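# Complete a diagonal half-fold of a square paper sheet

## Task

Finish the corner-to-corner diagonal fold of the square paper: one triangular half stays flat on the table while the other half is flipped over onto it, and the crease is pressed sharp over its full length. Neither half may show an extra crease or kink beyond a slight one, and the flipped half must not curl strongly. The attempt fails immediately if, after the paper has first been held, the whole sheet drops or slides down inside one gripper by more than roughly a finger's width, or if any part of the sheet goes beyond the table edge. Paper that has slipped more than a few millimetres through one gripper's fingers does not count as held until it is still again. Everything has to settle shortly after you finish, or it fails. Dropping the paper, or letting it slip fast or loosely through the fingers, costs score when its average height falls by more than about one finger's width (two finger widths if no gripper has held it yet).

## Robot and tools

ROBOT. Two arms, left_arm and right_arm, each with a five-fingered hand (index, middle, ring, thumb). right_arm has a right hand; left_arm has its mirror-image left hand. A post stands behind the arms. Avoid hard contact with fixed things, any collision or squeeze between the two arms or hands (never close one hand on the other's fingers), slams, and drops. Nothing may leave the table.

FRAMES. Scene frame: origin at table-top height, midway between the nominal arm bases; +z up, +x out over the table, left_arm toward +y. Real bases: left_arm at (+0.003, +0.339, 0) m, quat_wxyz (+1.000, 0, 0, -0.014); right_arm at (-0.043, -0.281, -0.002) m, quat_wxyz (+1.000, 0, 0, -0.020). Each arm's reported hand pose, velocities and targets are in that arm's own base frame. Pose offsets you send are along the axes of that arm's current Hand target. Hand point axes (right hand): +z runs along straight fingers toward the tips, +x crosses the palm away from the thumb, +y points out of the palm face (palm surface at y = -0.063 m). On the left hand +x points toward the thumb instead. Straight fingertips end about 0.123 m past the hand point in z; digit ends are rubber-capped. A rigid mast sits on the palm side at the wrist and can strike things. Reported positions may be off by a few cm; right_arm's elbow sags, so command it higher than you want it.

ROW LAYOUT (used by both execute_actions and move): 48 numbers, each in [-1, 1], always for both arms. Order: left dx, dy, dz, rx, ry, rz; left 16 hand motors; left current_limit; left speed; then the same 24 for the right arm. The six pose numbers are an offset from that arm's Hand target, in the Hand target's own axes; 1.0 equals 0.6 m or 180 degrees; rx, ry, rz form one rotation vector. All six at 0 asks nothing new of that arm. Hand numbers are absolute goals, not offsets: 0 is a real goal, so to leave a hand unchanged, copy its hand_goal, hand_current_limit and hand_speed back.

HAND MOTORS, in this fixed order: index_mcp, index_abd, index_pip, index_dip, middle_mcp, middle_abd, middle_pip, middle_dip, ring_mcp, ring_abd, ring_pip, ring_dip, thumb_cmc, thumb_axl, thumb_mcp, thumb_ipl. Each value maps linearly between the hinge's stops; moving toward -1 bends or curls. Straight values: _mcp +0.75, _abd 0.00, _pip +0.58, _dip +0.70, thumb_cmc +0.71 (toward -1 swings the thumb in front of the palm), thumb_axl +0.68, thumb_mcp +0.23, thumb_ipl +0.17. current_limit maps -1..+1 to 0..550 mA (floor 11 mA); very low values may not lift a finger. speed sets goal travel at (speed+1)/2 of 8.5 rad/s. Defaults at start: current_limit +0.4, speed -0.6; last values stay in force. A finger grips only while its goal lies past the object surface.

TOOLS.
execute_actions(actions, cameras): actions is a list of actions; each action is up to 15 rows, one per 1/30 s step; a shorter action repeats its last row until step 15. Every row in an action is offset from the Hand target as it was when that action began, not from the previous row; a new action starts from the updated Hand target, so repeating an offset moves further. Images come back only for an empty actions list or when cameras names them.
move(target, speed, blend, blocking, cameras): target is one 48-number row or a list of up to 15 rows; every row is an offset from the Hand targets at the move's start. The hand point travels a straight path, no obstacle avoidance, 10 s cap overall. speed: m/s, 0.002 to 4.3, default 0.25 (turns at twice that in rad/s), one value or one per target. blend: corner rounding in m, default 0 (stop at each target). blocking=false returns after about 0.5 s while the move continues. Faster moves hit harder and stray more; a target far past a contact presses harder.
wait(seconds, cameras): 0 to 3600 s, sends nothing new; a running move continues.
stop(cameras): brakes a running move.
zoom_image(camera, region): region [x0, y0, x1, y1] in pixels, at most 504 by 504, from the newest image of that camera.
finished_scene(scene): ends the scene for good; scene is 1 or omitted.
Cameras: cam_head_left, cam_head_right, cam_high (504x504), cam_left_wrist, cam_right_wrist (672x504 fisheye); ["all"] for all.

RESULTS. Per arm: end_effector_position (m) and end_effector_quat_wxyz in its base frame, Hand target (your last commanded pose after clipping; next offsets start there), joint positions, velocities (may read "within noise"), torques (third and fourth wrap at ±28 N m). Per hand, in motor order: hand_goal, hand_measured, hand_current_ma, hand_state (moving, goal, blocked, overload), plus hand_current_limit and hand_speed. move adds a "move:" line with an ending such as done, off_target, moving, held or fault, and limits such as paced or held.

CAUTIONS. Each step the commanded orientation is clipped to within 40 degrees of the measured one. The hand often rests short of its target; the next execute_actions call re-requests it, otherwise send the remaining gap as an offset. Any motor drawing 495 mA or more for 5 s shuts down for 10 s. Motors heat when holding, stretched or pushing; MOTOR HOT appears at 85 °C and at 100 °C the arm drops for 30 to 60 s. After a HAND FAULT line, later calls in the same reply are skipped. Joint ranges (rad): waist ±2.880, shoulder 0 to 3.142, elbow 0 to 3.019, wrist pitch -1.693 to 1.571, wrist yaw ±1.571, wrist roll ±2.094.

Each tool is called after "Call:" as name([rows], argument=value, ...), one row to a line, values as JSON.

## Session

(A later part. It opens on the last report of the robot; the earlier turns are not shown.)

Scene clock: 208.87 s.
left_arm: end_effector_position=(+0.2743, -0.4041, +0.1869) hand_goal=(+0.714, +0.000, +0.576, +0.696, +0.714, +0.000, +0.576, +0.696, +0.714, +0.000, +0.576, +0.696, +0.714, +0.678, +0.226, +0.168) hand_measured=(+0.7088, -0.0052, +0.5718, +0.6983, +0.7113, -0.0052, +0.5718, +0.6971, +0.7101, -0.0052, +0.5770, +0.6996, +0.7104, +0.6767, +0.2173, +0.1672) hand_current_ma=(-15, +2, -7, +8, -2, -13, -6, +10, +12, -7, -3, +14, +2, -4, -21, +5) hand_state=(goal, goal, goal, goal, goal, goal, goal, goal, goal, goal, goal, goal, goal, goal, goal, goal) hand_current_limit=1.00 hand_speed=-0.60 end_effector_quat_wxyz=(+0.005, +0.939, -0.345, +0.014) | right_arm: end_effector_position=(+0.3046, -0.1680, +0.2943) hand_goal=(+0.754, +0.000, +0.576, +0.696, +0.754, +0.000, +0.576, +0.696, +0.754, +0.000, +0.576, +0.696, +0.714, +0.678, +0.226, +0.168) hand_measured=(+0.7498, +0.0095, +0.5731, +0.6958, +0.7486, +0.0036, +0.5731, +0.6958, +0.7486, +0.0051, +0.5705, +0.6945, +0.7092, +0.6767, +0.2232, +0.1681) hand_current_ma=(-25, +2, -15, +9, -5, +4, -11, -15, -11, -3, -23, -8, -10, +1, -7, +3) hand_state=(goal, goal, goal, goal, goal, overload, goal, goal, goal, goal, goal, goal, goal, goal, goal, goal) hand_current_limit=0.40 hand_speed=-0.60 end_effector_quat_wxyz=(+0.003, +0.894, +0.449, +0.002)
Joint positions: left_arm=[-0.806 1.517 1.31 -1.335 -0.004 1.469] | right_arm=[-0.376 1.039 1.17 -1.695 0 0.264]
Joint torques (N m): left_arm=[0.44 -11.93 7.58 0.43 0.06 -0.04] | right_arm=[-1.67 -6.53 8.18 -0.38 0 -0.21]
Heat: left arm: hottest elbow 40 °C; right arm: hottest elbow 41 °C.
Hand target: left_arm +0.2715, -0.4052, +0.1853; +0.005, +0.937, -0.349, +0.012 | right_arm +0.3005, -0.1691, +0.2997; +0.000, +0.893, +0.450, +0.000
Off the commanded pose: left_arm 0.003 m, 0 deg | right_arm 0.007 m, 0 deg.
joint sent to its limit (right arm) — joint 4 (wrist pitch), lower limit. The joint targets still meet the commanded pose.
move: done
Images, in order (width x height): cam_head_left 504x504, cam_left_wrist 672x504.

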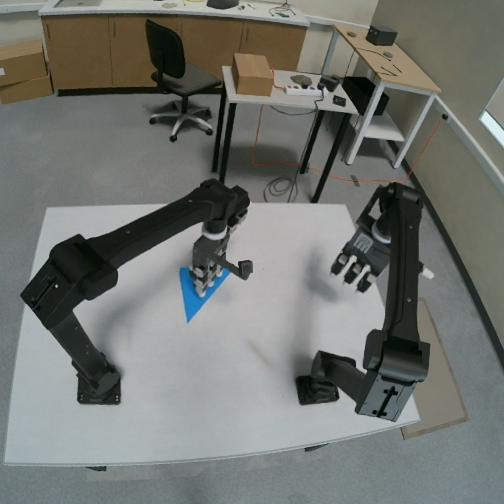

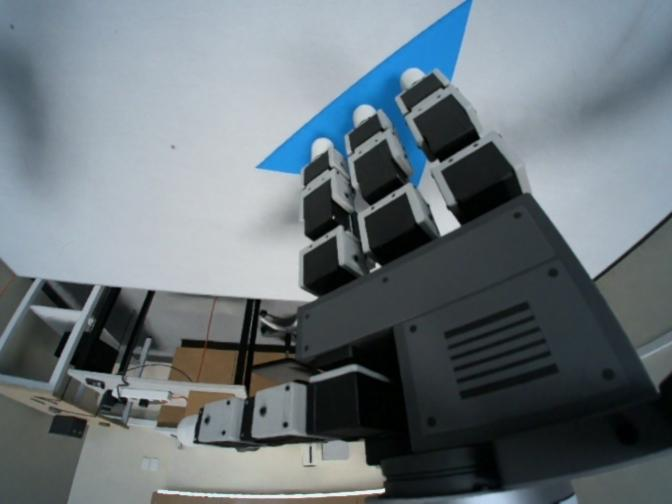

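Call:
move(target=[-0.0263,0.0155,0.0415,0.0036,-0.0104,0.0118,0.714,0,0.576,0.696,0.714,0,0.576,0.696,0.714,0,0.576,0.696,0.714,0.678,0.226,0.168,1.0,-0.6,0,0,0,0,0,0,0.754,0,0.576,0.696,0.754,0,0.576,0.696,0.754,0,0.576,0.696,0.714,0.678,0.226,0.168,0.4,-0.6], speed=0.1, cameras=["cam_left_wrist"])

Call:
zoom_image(camera="cam_left_wrist", region=[200, 0, 560, 280])

Scene clock: 210.30 s.
left_arm: end_effector_position=(+0.2555, -0.3988, +0.1632) hand_goal=(+0.714, +0.000, +0.576, +0.696, +0.714, +0.000, +0.576, +0.696, +0.714, +0.000, +0.576, +0.696, +0.714, +0.678, +0.226, +0.168) hand_measured=(+0.7088, -0.0052, +0.5731, +0.6983, +0.7113, -0.0023, +0.5718, +0.6971, +0.7101, -0.0037, +0.5718, +0.6996, +0.7104, +0.6767, +0.2173, +0.1672) hand_current_ma=(-10, +5, -10, +4, +14, -10, +3, +8, +1, -1, -8, +16, +8, +4, -23, -2) hand_state=(goal, goal, goal, goal, goal, goal, goal, goal, goal, goal, goal, goal, goal, goal, goal, goal) hand_current_limit=1.00 hand_speed=-0.60 end_effector_quat_wxyz=(-0.007, +0.934, -0.356, -0.003) | right_arm: end_effector_position=(+0.3046, -0.1680, +0.2943) hand_goal=(+0.754, +0.000, +0.576, +0.696, +0.754, +0.000, +0.576, +0.696, +0.754, +0.000, +0.576, +0.696, +0.714, +0.678, +0.226, +0.168) hand_measured=(+0.7486, +0.0095, +0.5731, +0.6958, +0.7486, +0.0036, +0.5718, +0.6958, +0.7486, +0.0051, +0.5705, +0.6958, +0.7092, +0.6777, +0.2232, +0.1681) hand_current_ma=(-22, +5, -13, -13, -6, +15, +9, -6, -34, +6, -13, +20, -7, +9, -27, +2) hand_state=(goal, goal, goal, goal, goal, overload, goal, goal, goal, goal, goal, goal, goal, goal, goal, goal) hand_current_limit=0.40 hand_speed=-0.60 end_effector_quat_wxyz=(+0.003, +0.894, +0.449, +0.002)
Joint positions: left_arm=[-0.829 1.519 1.253 -1.317 -0.009 1.471] | right_arm=[-0.376 1.039 1.17 -1.695 0 0.264]
Joint torques (N m): left_arm=[0.44 -11.05 7.47 0.65 -0.05 0.08] | right_arm=[-1.61 -6.59 8.2 -0.39 0 -0.21]
Heat: left arm: hottest elbow 40 °C; right arm: hottest elbow 41 °C.
Hand target: left_arm +0.2539, -0.4023, +0.1600; -0.007, +0.931, -0.366, -0.001 | right_arm +0.3005, -0.1691, +0.2997; +0.000, +0.893, +0.450, +0.000
Off the commanded pose: left_arm 0.005 m, 1 deg | right_arm 0.007 m, 0 deg.
joint sent to its limit (right arm) — joint 4 (wrist pitch), lower limit. The joint targets still meet the commanded pose.
move: done

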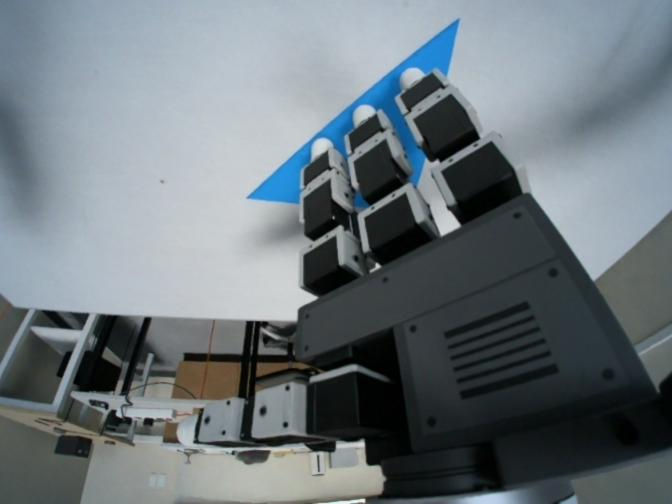

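Scaled by 1.400 from the camera's image (finer frame: 960x720).

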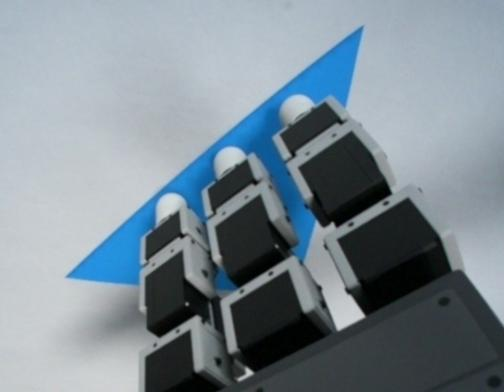

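Call:
move(target=[-0.0150,-0.0115,0.15,0.0151,-0.0276,0,0.720,0,0.576,0.696,0.720,0,0.576,0.696,0.720,0,0.576,0.696,0.714,0.678,0.226,0.168,1.0,-0.6,0,0,0,0,0,0,0.754,0,0.576,0.696,0.754,0,0.576,0.696,0.754,0,0.576,0.696,0.714,0.678,0.226,0.168,0.4,-0.6], speed=0.12, cameras=["cam_left_wrist"])

Call:
zoom_image(camera="cam_left_wrist", region=[200, 0, 560, 280])

Scene clock: 211.70 s.
left_arm: end_effector_position=(+0.2635, -0.3986, +0.1275) hand_goal=(+0.720, +0.000, +0.576, +0.696, +0.720, +0.000, +0.576, +0.696, +0.720, +0.000, +0.576, +0.696, +0.714, +0.678, +0.226, +0.168) hand_measured=(+0.7076, -0.0799, +0.5718, +0.6920, +0.7137, -0.0184, +0.5718, +0.6894, +0.7137, -0.0052, +0.5718, +0.6983, +0.7104, +0.6767, +0.2173, +0.1672) hand_current_ma=(-26, -106, -9, +6, +4, -27, +4, +11, +5, -12, -8, +12, -2, +0, -16, -6) hand_state=(goal, blocked, goal, goal, goal, goal, goal, goal, goal, goal, goal, goal, goal, goal, goal, goal) hand_current_limit=1.00 hand_speed=-0.60 end_effector_quat_wxyz=(-0.019, +0.934, -0.357, +0.011) | right_arm: end_effector_position=(+0.3046, -0.1680, +0.2943) hand_goal=(+0.754, +0.000, +0.576, +0.696, +0.754, +0.000, +0.576, +0.696, +0.754, +0.000, +0.576, +0.696, +0.714, +0.678, +0.226, +0.168) hand_measured=(+0.7498, +0.0095, +0.5744, +0.6958, +0.7486, +0.0036, +0.5718, +0.6958, +0.7474, +0.0065, +0.5705, +0.6958, +0.7092, +0.6777, +0.2222, +0.1681) hand_current_ma=(-17, -3, -10, +2, -7, -4, -9, +4, -13, +19, -27, +7, +2, +5, +2, -4) hand_state=(goal, goal, goal, goal, goal, overload, goal, goal, goal, goal, goal, goal, goal, goal, goal, goal) hand_current_limit=0.40 hand_speed=-0.60 end_effector_quat_wxyz=(+0.003, +0.894, +0.449, +0.002)
Joint positions: left_arm=[-0.829 1.55 1.196 -1.214 -0.044 1.472] | right_arm=[-0.376 1.039 1.17 -1.695 0 0.264]
Joint torques (N m): left_arm=[0.79 -5.95 3.22 1.32 -0.32 0.03] | right_arm=[-1.61 -6.53 8.18 -0.35 0 -0.22]
Heat: left arm: hottest elbow 40 °C; right arm: hottest elbow 41 °C.
Hand target: left_arm +0.2522, -0.3899, +0.0702; -0.045, +0.929, -0.365, -0.033 | right_arm +0.3005, -0.1691, +0.2997; +0.000, +0.893, +0.450, +0.000
Off the commanded pose: left_arm 0.059 m, 6 deg | right_arm 0.007 m, 0 deg.
joint sent to its limit (right arm) — joint 4 (wrist pitch), lower limit. The joint targets still meet the commanded pose.
move: off_target (left_arm)

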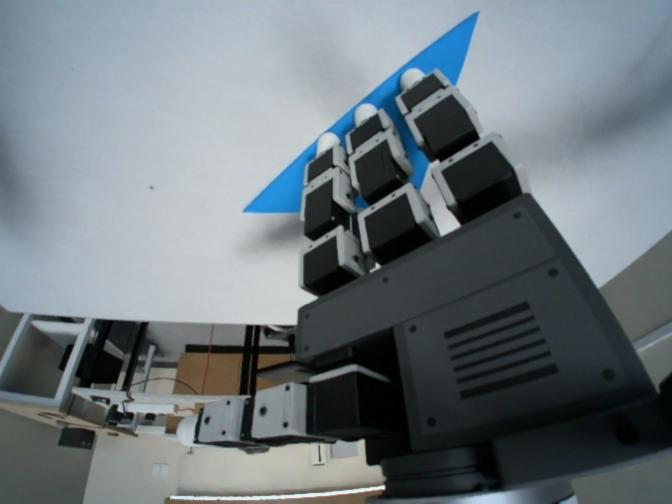

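Scaled by 1.400 from the camera's image (finer frame: 960x720).

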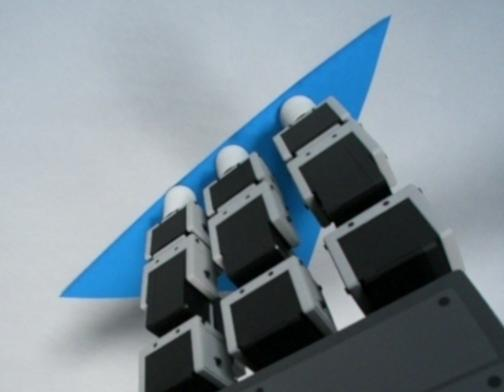

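Call:
move([
  [0.0318,0.0025,-0.1203,-0.0187,0.038,0,0.720,0,0.576,0.696,0.720,0,0.576,0.696,0.720,0,0.576,0.696,0.714,0.678,0.226,0.168,1.0,-0.6,0,0,0,0,0,0,0.754,0,0.576,0.696,0.754,0,0.576,0.696,0.754,0,0.576,0.696,0.714,0.678,0.226,0.168,0.4,-0.6],
  [0.0248,-0.0020,-0.1948,-0.0187,0.038,0,0.720,0,0.576,0.696,0.720,0,0.576,0.696,0.720,0,0.576,0.696,0.714,0.678,0.226,0.168,1.0,-0.6,0,0,0,0,0,0,0.754,0,0.576,0.696,0.754,0,0.576,0.696,0.754,0,0.576,0.696,0.714,0.678,0.226,0.168,0.4,-0.6],
  [-0.0847,-0.0010,-0.1845,-0.0187,0.038,0,0.720,0,0.576,0.696,0.720,0,0.576,0.696,0.720,0,0.576,0.696,0.714,0.678,0.226,0.168,1.0,-0.6,0,0,0,0,0,0,0.754,0,0.576,0.696,0.754,0,0.576,0.696,0.754,0,0.576,0.696,0.714,0.678,0.226,0.168,0.4,-0.6],
], speed=0.13, blend=[0.003,0.005,0], cameras=["cam_left_wrist","cam_head_left"])

Call:
zoom_image(camera="cam_left_wrist", region=[140, 0, 500, 280])

Call:
zoom_image(camera="cam_head_left", region=[160, 250, 240, 330])

Scene clock: 213.93 s.
left_arm: end_effector_position=(+0.2238, -0.3659, +0.1835) hand_goal=(+0.720, +0.000, +0.576, +0.696, +0.720, +0.000, +0.576, +0.696, +0.720, +0.000, +0.576, +0.696, +0.714, +0.678, +0.226, +0.168) hand_measured=(+0.7149, -0.0052, +0.5731, +0.6971, +0.7185, -0.0052, +0.5718, +0.6971, +0.7149, -0.0052, +0.5731, +0.6996, +0.7104, +0.6767, +0.2173, +0.1672) hand_current_ma=(-16, +5, -7, +4, +5, -13, -6, +2, +10, -9, -17, +12, +5, +4, -10, +1) hand_state=(goal, goal, goal, goal, goal, goal, goal, goal, goal, goal, goal, goal, goal, goal, goal, goal) hand_current_limit=1.00 hand_speed=-0.60 end_effector_quat_wxyz=(+0.004, +0.932, -0.361, +0.013) | right_arm: end_effector_position=(+0.3046, -0.1680, +0.2943) hand_goal=(+0.754, +0.000, +0.576, +0.696, +0.754, +0.000, +0.576, +0.696, +0.754, +0.000, +0.576, +0.696, +0.714, +0.678, +0.226, +0.168) hand_measured=(+0.7486, +0.0095, +0.5731, +0.6958, +0.7486, +0.0051, +0.5718, +0.6958, +0.7474, +0.0051, +0.5705, +0.6958, +0.7079, +0.6756, +0.2242, +0.1681) hand_current_ma=(-24, -7, -8, -4, +1, -3, +10, -9, -32, +13, -23, +6, -8, -16, -14, +15) hand_state=(goal, goal, goal, goal, goal, overload, goal, goal, goal, goal, goal, goal, goal, goal, goal, goal) hand_current_limit=0.40 hand_speed=-0.60 end_effector_quat_wxyz=(+0.003, +0.894, +0.449, +0.002)
Joint positions: left_arm=[-0.828 1.367 1.143 -1.32 -0.004 1.482] | right_arm=[-0.376 1.039 1.17 -1.695 0 0.264]
Joint torques (N m): left_arm=[0.56 -9.99 7.58 0.16 0.05 -0.09] | right_arm=[-1.61 -6.53 8.21 -0.38 0 -0.21]
Heat: left arm: hottest elbow 40 °C; right arm: hottest elbow 41 °C.
Hand target: left_arm +0.2187, -0.3670, +0.1849; +0.005, +0.931, -0.366, +0.012 | right_arm +0.3005, -0.1691, +0.2997; +0.000, +0.893, +0.450, +0.000
Off the commanded pose: left_arm 0.005 m, 1 deg | right_arm 0.007 m, 0 deg.
joint sent to its limit (right arm) — joint 4 (wrist pitch), lower limit. The joint targets still meet the commanded pose.
move: done
Images, in order (width x height): cam_head_left 504x504, cam_left_wrist 672x504.

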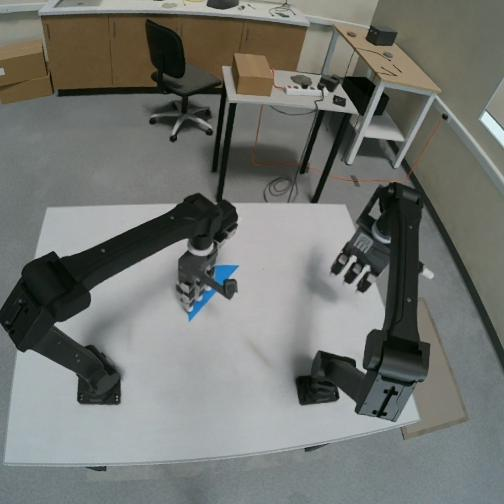

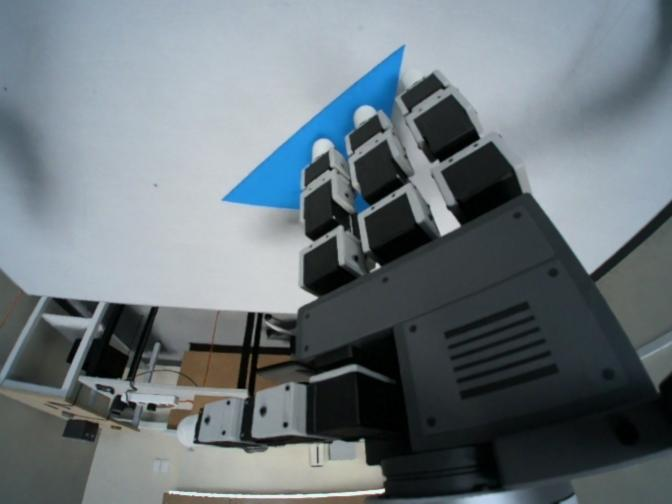

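Scaled by 1.400 from the camera's image (finer frame: 960x720).

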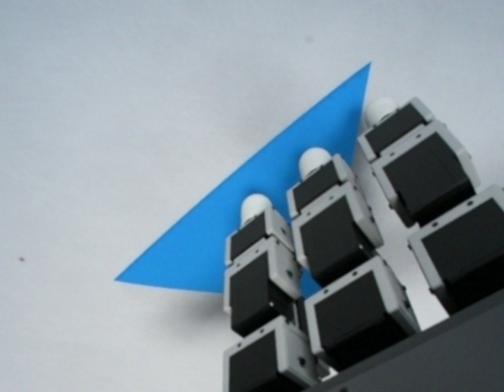

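Scaled by 6.300 from the camera's image (finer frame: 720x720).

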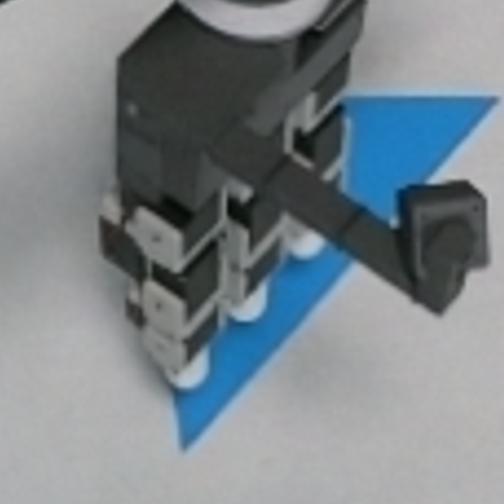

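Call:
move(target=[-0.0170,0.0189,0.0410,0.0036,-0.0100,0.0083,0.720,0,0.576,0.696,0.720,0,0.576,0.696,0.720,0,0.576,0.696,0.714,0.678,0.226,0.168,1.0,-0.6,0,0,0,0,0,0,0.754,0,0.576,0.696,0.754,0,0.576,0.696,0.754,0,0.576,0.696,0.714,0.678,0.226,0.168,0.4,-0.6], speed=0.1, cameras=["cam_left_wrist"])

Call:
zoom_image(camera="cam_left_wrist", region=[140, 0, 500, 280])

Scene clock: 215.17 s.
left_arm: end_effector_position=(+0.2037, -0.3650, +0.1627) hand_goal=(+0.720, +0.000, +0.576, +0.696, +0.720, +0.000, +0.576, +0.696, +0.720, +0.000, +0.576, +0.696, +0.714, +0.678, +0.226, +0.168) hand_measured=(+0.7149, -0.0037, +0.5731, +0.6971, +0.7185, -0.0052, +0.5718, +0.6971, +0.7149, -0.0052, +0.5718, +0.6983, +0.7104, +0.6767, +0.2173, +0.1672) hand_current_ma=(-20, +7, -2, +10, +9, -16, -3, +13, +7, -14, -14, +12, +0, -1, -19, +1) hand_state=(goal, goal, goal, goal, goal, goal, goal, goal, goal, goal, goal, goal, goal, goal, goal, goal) hand_current_limit=1.00 hand_speed=-0.60 end_effector_quat_wxyz=(-0.007, +0.925, -0.379, -0.003) | right_arm: end_effector_position=(+0.3046, -0.1680, +0.2943) hand_goal=(+0.754, +0.000, +0.576, +0.696, +0.754, +0.000, +0.576, +0.696, +0.754, +0.000, +0.576, +0.696, +0.714, +0.678, +0.226, +0.168) hand_measured=(+0.7498, +0.0095, +0.5731, +0.6971, +0.7486, +0.0051, +0.5718, +0.6971, +0.7474, +0.0051, +0.5705, +0.6971, +0.7079, +0.6777, +0.2232, +0.1681) hand_current_ma=(-6, +6, +0, -1, -18, +4, +15, +10, -12, +9, -14, +10, -2, +17, -6, -1) hand_state=(goal, goal, goal, goal, goal, overload, goal, goal, goal, goal, goal, goal, goal, goal, goal, goal) hand_current_limit=0.40 hand_speed=-0.60 end_effector_quat_wxyz=(+0.003, +0.894, +0.449, +0.002)
Joint positions: left_arm=[-0.866 1.376 1.101 -1.307 -0.01 1.482] | right_arm=[-0.376 1.039 1.17 -1.695 0 0.264]
Joint torques (N m): left_arm=[0.5 -8.88 7.42 0.66 -0.05 -0.16] | right_arm=[-1.49 -6.53 8.21 -0.38 0 -0.22]
Heat: left arm: hottest elbow 40 °C; right arm: hottest elbow 41 °C.
Hand target: left_arm +0.2040, -0.3687, +0.1602; -0.007, +0.926, -0.378, -0.001 | right_arm +0.3005, -0.1691, +0.2997; +0.000, +0.893, +0.450, +0.000
Off the commanded pose: left_arm 0.005 m, 0 deg | right_arm 0.007 m, 0 deg.
joint sent to its limit (right arm) — joint 4 (wrist pitch), lower limit. The joint targets still meet the commanded pose.
move: done

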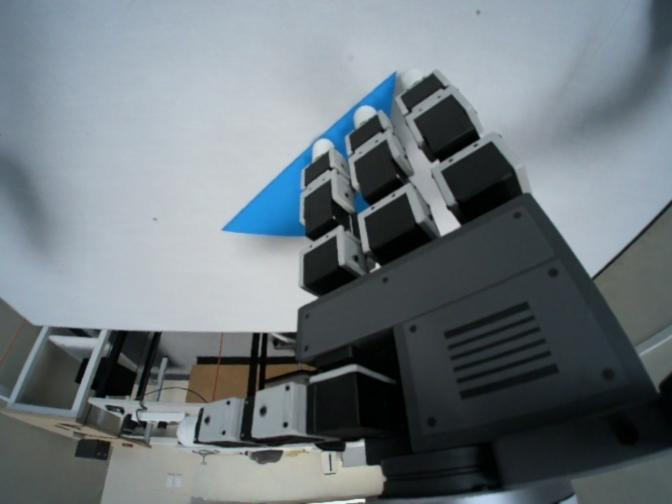

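Scaled by 1.400 from the camera's image (finer frame: 960x720).

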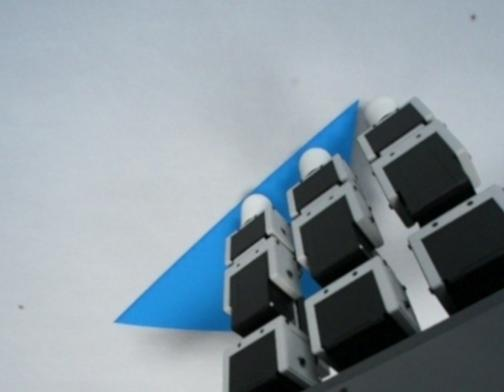

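Call:
move(target=[-0.0150,-0.0122,0.14,0.0125,-0.0235,-0.010,0.742,0,0.576,0.696,0.742,0,0.576,0.696,0.742,0,0.576,0.696,0.714,0.678,0.226,0.168,1.0,-0.6,0,0,0,0,0,0,0.754,0,0.576,0.696,0.754,0,0.576,0.696,0.754,0,0.576,0.696,0.714,0.678,0.226,0.168,0.4,-0.6], speed=0.12, cameras=["cam_left_wrist"])

Call:
zoom_image(camera="cam_left_wrist", region=[140, 0, 500, 280])

Scene clock: 216.67 s.
left_arm: end_effector_position=(+0.2105, -0.3650, +0.1268) hand_goal=(+0.742, +0.000, +0.576, +0.696, +0.742, +0.000, +0.576, +0.696, +0.742, +0.000, +0.576, +0.696, +0.714, +0.678, +0.226, +0.168) hand_measured=(+0.7318, -0.0799, +0.5731, +0.6920, +0.7366, -0.0198, +0.5718, +0.6907, +0.7366, -0.0037, +0.5731, +0.6983, +0.7104, +0.6777, +0.2173, +0.1672) hand_current_ma=(-24, -108, -4, +2, +6, -25, -7, +10, -2, -5, -9, +11, +0, -5, -24, -2) hand_state=(goal, blocked, goal, goal, goal, goal, goal, goal, goal, goal, goal, goal, goal, goal, goal, goal) hand_current_limit=1.00 hand_speed=-0.60 end_effector_quat_wxyz=(-0.014, +0.929, -0.369, +0.012) | right_arm: end_effector_position=(+0.3046, -0.1680, +0.2943) hand_goal=(+0.754, +0.000, +0.576, +0.696, +0.754, +0.000, +0.576, +0.696, +0.754, +0.000, +0.576, +0.696, +0.714, +0.678, +0.226, +0.168) hand_measured=(+0.7486, +0.0080, +0.5731, +0.6958, +0.7474, +0.0036, +0.5718, +0.6958, +0.7474, +0.0051, +0.5705, +0.6971, +0.7079, +0.6767, +0.2242, +0.1672) hand_current_ma=(-15, +5, -15, +2, -5, +2, -8, -11, -18, +3, -12, +7, +1, +1, -11, -5) hand_state=(goal, goal, goal, goal, goal, overload, goal, goal, goal, goal, goal, goal, goal, goal, goal, goal) hand_current_limit=0.40 hand_speed=-0.60 end_effector_quat_wxyz=(+0.003, +0.894, +0.449, +0.002)
Joint positions: left_arm=[-0.866 1.4 1.029 -1.192 -0.036 1.461] | right_arm=[-0.376 1.039 1.17 -1.695 0 0.264]
Joint torques (N m): left_arm=[0.73 -4.6 3 1.42 -0.33 -0.28] | right_arm=[-1.67 -6.53 8.2 -0.36 0 -0.22]
Heat: left arm: hottest elbow 40 °C; right arm: hottest elbow 41 °C.
Hand target: left_arm +0.2031, -0.3562, +0.0763; -0.039, +0.931, -0.363, -0.027 | right_arm +0.3005, -0.1691, +0.2997; +0.000, +0.893, +0.450, +0.000
Off the commanded pose: left_arm 0.052 m, 5 deg | right_arm 0.007 m, 0 deg.
joint sent to its limit (right arm) — joint 4 (wrist pitch), lower limit. The joint targets still meet the commanded pose.
move: off_target (left_arm)

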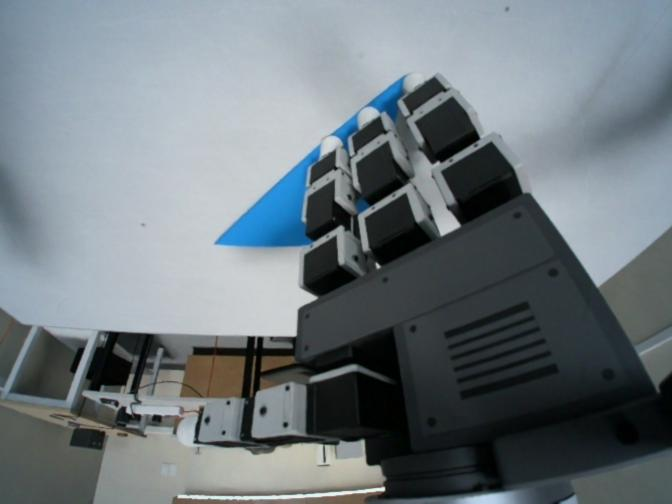

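Scaled by 1.400 from the camera's image (finer frame: 960x720).

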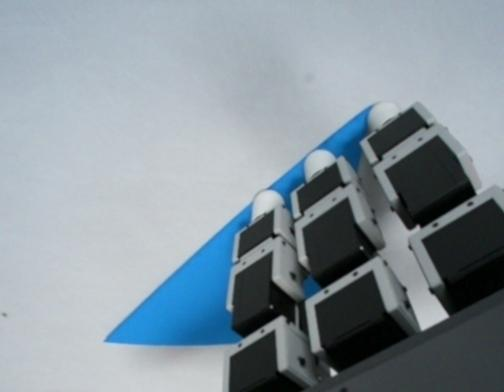

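Call:
move([
  [0.0313,0.0072,-0.1017,-0.0161,0.0335,0,0.742,0,0.576,0.696,0.742,0,0.576,0.696,0.742,0,0.576,0.696,0.714,0.678,0.226,0.168,1.0,-0.6,0,0,0,0,0,0,0.754,0,0.576,0.696,0.754,0,0.576,0.696,0.754,0,0.576,0.696,0.714,0.678,0.226,0.168,0.4,-0.6],
  [0.0253,0.0033,-0.1763,-0.0161,0.0335,0,0.742,0,0.576,0.696,0.742,0,0.576,0.696,0.742,0,0.576,0.696,0.714,0.678,0.226,0.168,1.0,-0.6,0,0,0,0,0,0,0.754,0,0.576,0.696,0.754,0,0.576,0.696,0.754,0,0.576,0.696,0.714,0.678,0.226,0.168,0.4,-0.6],
  [0.3065,0.2077,-0.3197,-0.0161,0.0335,0,0.742,0,0.576,0.696,0.742,0,0.576,0.696,0.742,0,0.576,0.696,0.714,0.678,0.226,0.168,1.0,-0.6,0,0,0,0,0,0,0.754,0,0.576,0.696,0.754,0,0.576,0.696,0.754,0,0.576,0.696,0.714,0.678,0.226,0.168,0.4,-0.6],
], speed=[0.13,0.13,0.25], blend=[0.003,0.01,0], cameras=["all"])

Call:
zoom_image(camera="cam_head_left", region=[170, 250, 250, 330])

Call:
zoom_image(camera="cam_head_right", region=[165, 250, 245, 330])

Call:
zoom_image(camera="cam_head_left", region=[175, 280, 215, 320])

Scene clock: 219.57 s.
left_arm: end_effector_position=(+0.2554, -0.5801, +0.2333) hand_goal=(+0.742, +0.000, +0.576, +0.696, +0.742, +0.000, +0.576, +0.696, +0.742, +0.000, +0.576, +0.696, +0.714, +0.678, +0.226, +0.168) hand_measured=(+0.7366, -0.0052, +0.5731, +0.6983, +0.7402, -0.0052, +0.5718, +0.6945, +0.7378, -0.0052, +0.5718, +0.6996, +0.7104, +0.6767, +0.2173, +0.1672) hand_current_ma=(-16, +8, -9, +0, +8, -12, +0, +5, +8, -9, -20, +14, +2, -4, -19, +7) hand_state=(goal, goal, goal, goal, goal, goal, goal, goal, goal, goal, goal, goal, goal, goal, goal, goal) hand_current_limit=1.00 hand_speed=-0.60 end_effector_quat_wxyz=(-0.003, +0.930, -0.367, +0.002) | right_arm: end_effector_position=(+0.3046, -0.1680, +0.2943) hand_goal=(+0.754, +0.000, +0.576, +0.696, +0.754, +0.000, +0.576, +0.696, +0.754, +0.000, +0.576, +0.696, +0.714, +0.678, +0.226, +0.168) hand_measured=(+0.7498, +0.0095, +0.5744, +0.6958, +0.7486, +0.0051, +0.5718, +0.6971, +0.7474, +0.0051, +0.5705, +0.6945, +0.7079, +0.6777, +0.2232, +0.1672) hand_current_ma=(-38, +11, +0, -13, -10, -2, -1, -17, -28, +13, -7, +3, +5, +0, -9, -3) hand_state=(goal, goal, goal, goal, goal, overload, goal, goal, goal, goal, goal, goal, goal, goal, goal, goal) hand_current_limit=0.40 hand_speed=-0.60 end_effector_quat_wxyz=(+0.003, +0.894, +0.449, +0.002)
Joint positions: left_arm=[-1.039 1.88 1.908 -1.599 -0.007 1.285] | right_arm=[-0.376 1.039 1.17 -1.695 0 0.264]
Joint torques (N m): left_arm=[0.38 -16.32 11.04 -0.1 -0.07 -0.22] | right_arm=[-1.61 -6.59 8.2 -0.32 0 -0.21]
Heat: left arm: hottest elbow 40 °C; right arm: hottest elbow 41 °C.
Hand target: left_arm +0.2583, -0.5890, +0.2462; +0.004, +0.932, -0.363, +0.013 | right_arm +0.3005, -0.1691, +0.2997; +0.000, +0.893, +0.450, +0.000
Off the commanded pose: left_arm 0.016 m, 1 deg | right_arm 0.007 m, 0 deg.
joint sent to its limit (right arm) — joint 4 (wrist pitch), lower limit. The joint targets still meet the commanded pose.
move: off_target (left_arm)

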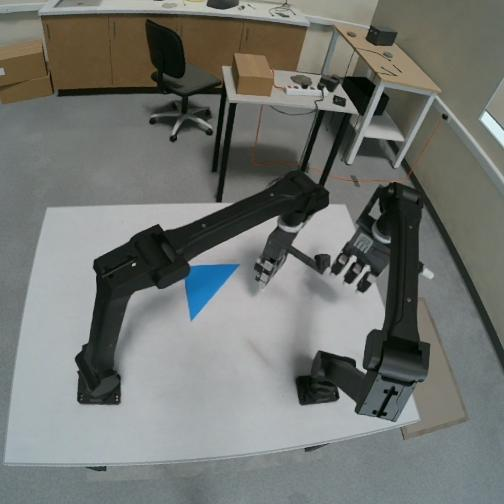

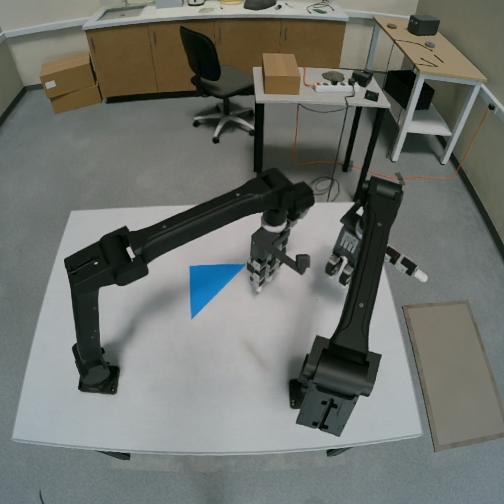

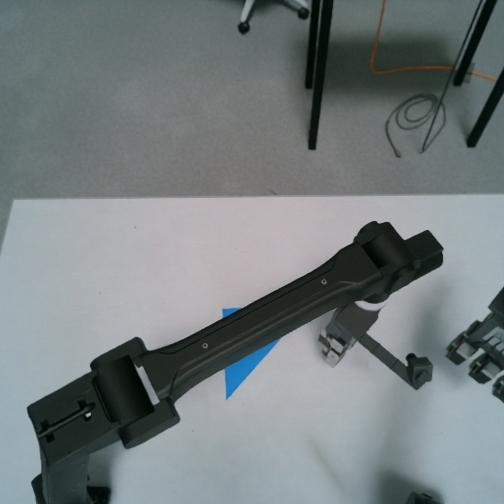

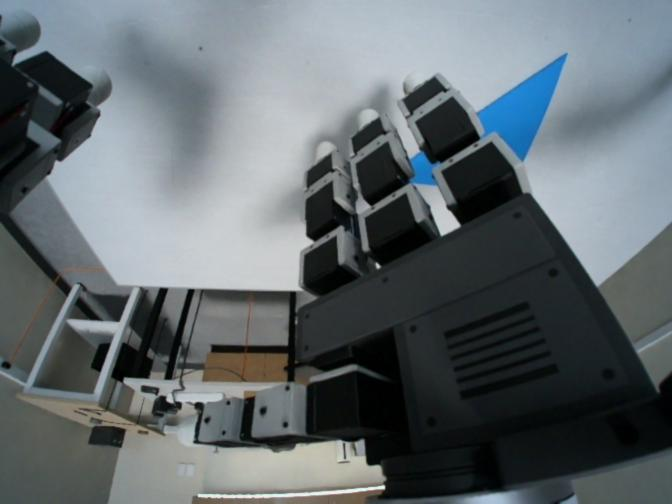

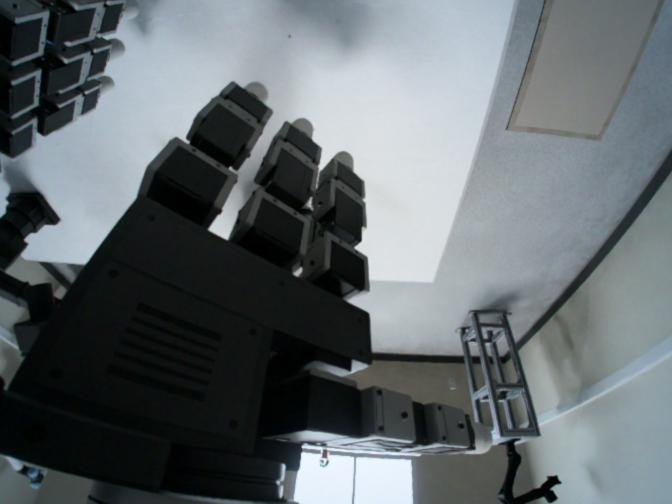

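Scaled by 6.300 from the camera's image (finer frame: 720x720).

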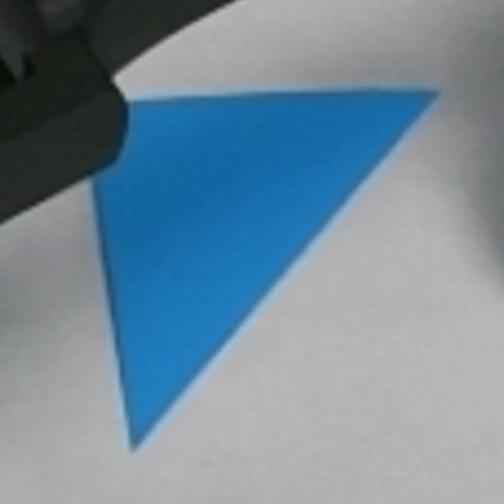

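Scaled by 6.300 from the camera's image (finer frame: 720x720).

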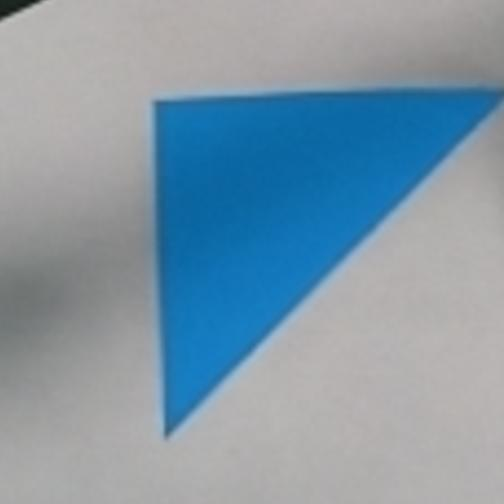

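Scaled by 12.600 from the camera's image (finer frame: 720x720).

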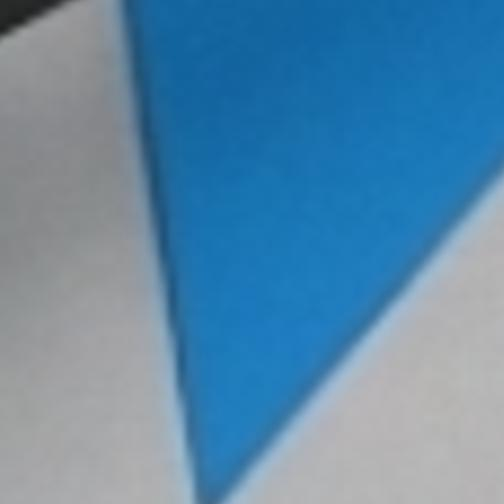

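Call:
move([
  [-0.4703,-0.3692,-0.0122,0,0,0,0.742,0,0.576,0.696,0.742,0,0.576,0.696,0.742,0,0.576,0.696,0.714,0.678,0.226,0.168,1.0,-0.6,0,0,0,0,0,0,0.754,0,0.576,0.696,0.754,0,0.576,0.696,0.754,0,0.576,0.696,0.714,0.678,0.226,0.168,0.4,-0.6],
], speed=0.2, cameras=["cam_left_wrist","cam_high","cam_head_left"])

Call:
zoom_image(camera="cam_left_wrist", region=[100, 0, 420, 260])

Call:
zoom_image(camera="cam_high", region=[190, 280, 310, 420])

Call:
zoom_image(camera="cam_head_left", region=[170, 250, 250, 330])

Scene clock: 223.60 s.
left_arm: end_effector_position=(+0.2029, -0.2368, +0.2480) hand_goal=(+0.742, +0.000, +0.576, +0.696, +0.742, +0.000, +0.576, +0.696, +0.742, +0.000, +0.576, +0.696, +0.714, +0.678, +0.226, +0.168) hand_measured=(+0.7378, -0.0052, +0.5731, +0.6983, +0.7402, -0.0052, +0.5718, +0.6945, +0.7378, -0.0052, +0.5718, +0.6983, +0.7180, +0.6767, +0.2173, +0.1672) hand_current_ma=(-14, -4, -6, +9, -1, -10, -1, +10, +11, -8, -6, +11, -3, -5, -11, +5) hand_state=(goal, goal, goal, goal, goal, goal, goal, goal, goal, goal, goal, goal, goal, goal, goal, goal) hand_current_limit=1.00 hand_speed=-0.60 end_effector_quat_wxyz=(+0.004, +0.933, -0.359, +0.018) | right_arm: end_effector_position=(+0.3046, -0.1680, +0.2943) hand_goal=(+0.754, +0.000, +0.576, +0.696, +0.754, +0.000, +0.576, +0.696, +0.754, +0.000, +0.576, +0.696, +0.714, +0.678, +0.226, +0.168) hand_measured=(+0.7498, +0.0095, +0.5744, +0.6971, +0.7474, +0.0036, +0.5718, +0.6945, +0.7474, +0.0051, +0.5705, +0.6958, +0.7079, +0.6777, +0.2232, +0.1672) hand_current_ma=(-37, +12, +1, -2, -12, +1, -7, +0, -36, +10, -14, -1, -9, +6, +6, -1) hand_state=(goal, goal, goal, goal, goal, overload, goal, goal, goal, goal, goal, goal, goal, goal, goal, goal) hand_current_limit=0.40 hand_speed=-0.60 end_effector_quat_wxyz=(+0.003, +0.894, +0.449, +0.002)
Joint positions: left_arm=[-0.576 1.068 1.068 -1.533 0.001 1.728] | right_arm=[-0.376 1.039 1.17 -1.695 0 0.264]
Joint torques (N m): left_arm=[1.2 -6.01 7.73 0.06 0.09 0.08] | right_arm=[-1.49 -6.59 8.2 -0.38 0 -0.22]
Heat: left arm: hottest elbow 40 °C; right arm: hottest elbow 41 °C.
Hand target: left_arm +0.2005, -0.2348, +0.2466; +0.004, +0.931, -0.364, +0.012 | right_arm +0.3005, -0.1691, +0.2997; +0.000, +0.893, +0.450, +0.000
Off the commanded pose: left_arm 0.003 m, 1 deg | right_arm 0.007 m, 0 deg.
joint sent to its limit (right arm) — joint 4 (wrist pitch), lower limit. The joint targets still meet the commanded pose.
move: done
Images, in order (width x height): cam_head_left 504x504, cam_high 504x504, cam_left_wrist 672x504.

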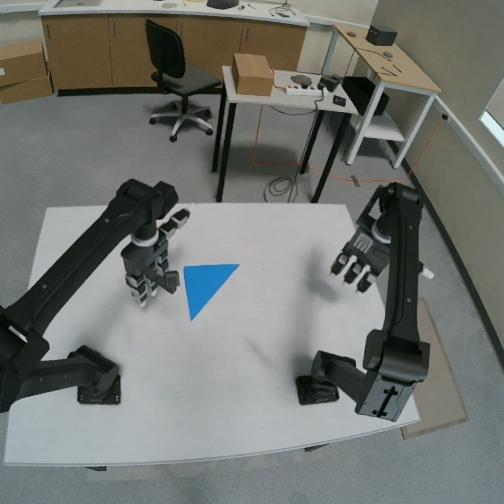

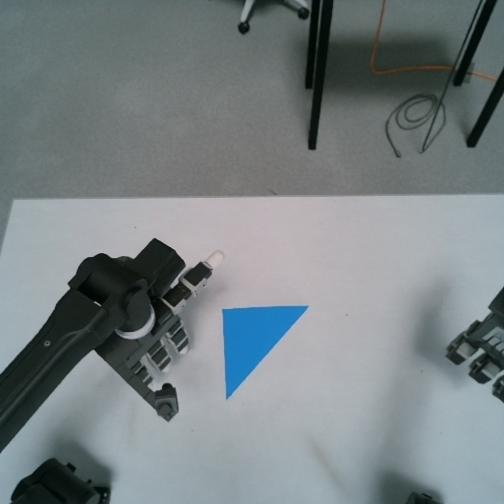

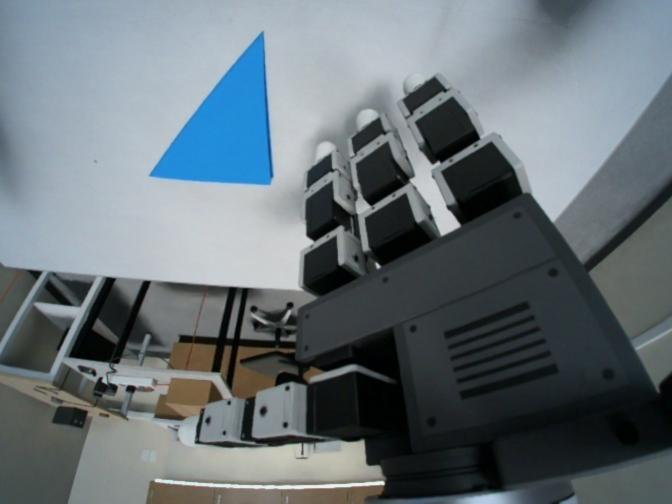

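Scaled by 1.575 from the camera's image (finer frame: 960x720).

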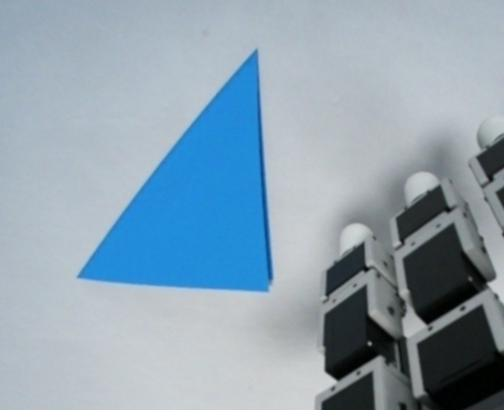

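Scaled by 3.600 from the camera's image (finer frame: 720x720).

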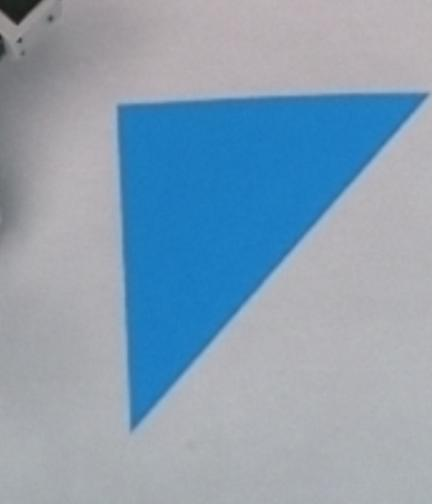

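Scaled by 6.300 from the camera's image (finer frame: 720x720).

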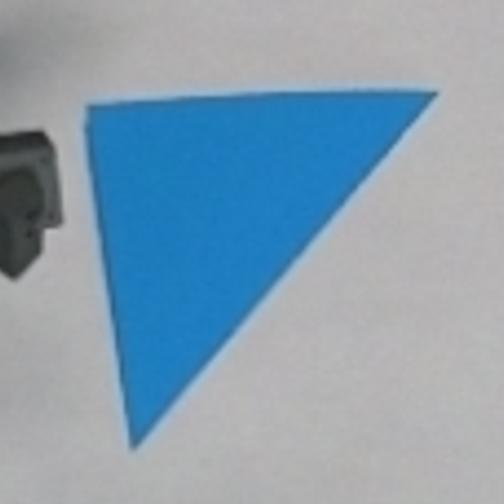

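Call:
zoom_image(camera="cam_left_wrist", region=[220, 130, 300, 200])

Call:
zoom_image(camera="cam_left_wrist", region=[220, 20, 300, 120])

Call:
zoom_image(camera="cam_left_wrist", region=[135, 130, 235, 200])

Scaled by 6.300 from the camera's image (finer frame: 960x720).

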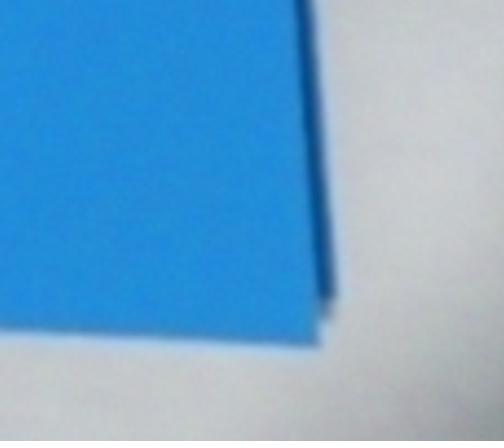

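Scaled by 5.040 from the camera's image (finer frame: 960x720).

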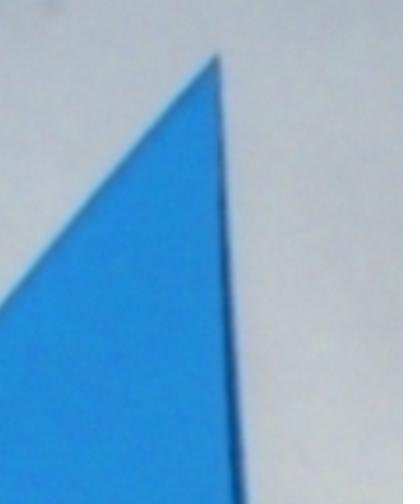

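Scaled by 5.040 from the camera's image (finer frame: 960x720).

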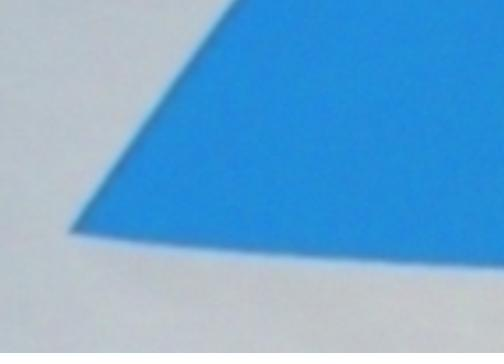

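Call:
zoom_image(camera="cam_left_wrist", region=[225, 25, 275, 75])

Call:
zoom_image(camera="cam_left_wrist", region=[185, 70, 235, 120])

Call:
zoom_image(camera="cam_left_wrist", region=[145, 130, 195, 180])

Call:
zoom_image(camera="cam_head_left", region=[188, 294, 213, 324])

Call:
zoom_image(camera="cam_head_left", region=[210, 264, 240, 294])

Scaled by 10.080 from the camera's image (finer frame: 960x720).

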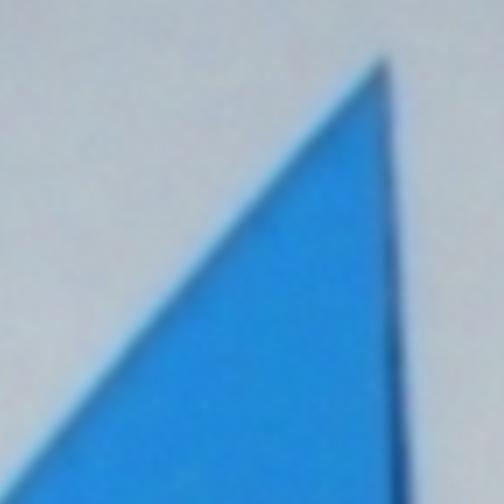

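Scaled by 10.080 from the camera's image (finer frame: 960x720).

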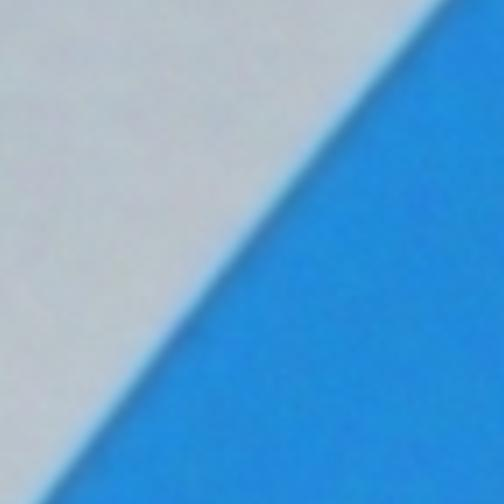

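Scaled by 10.080 from the camera's image (finer frame: 960x720).

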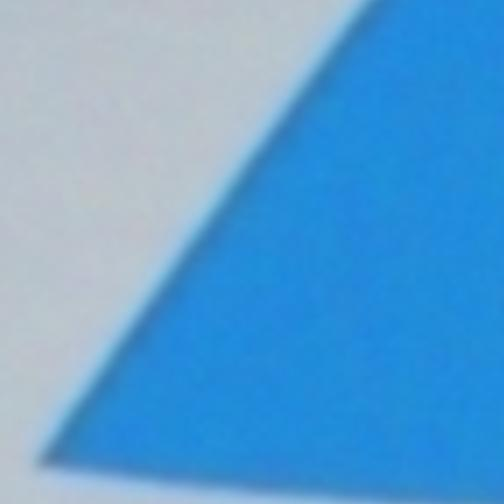

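Scaled by 16.800 from the camera's image (finer frame: 720x720).

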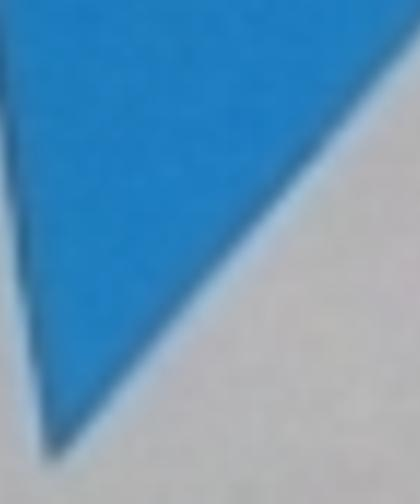

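Scaled by 16.800 from the camera's image (finer frame: 720x720).

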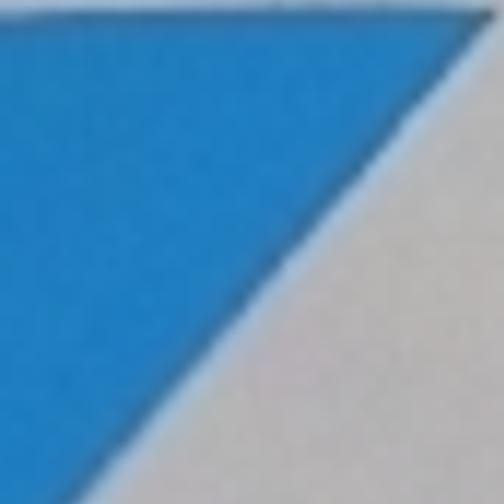

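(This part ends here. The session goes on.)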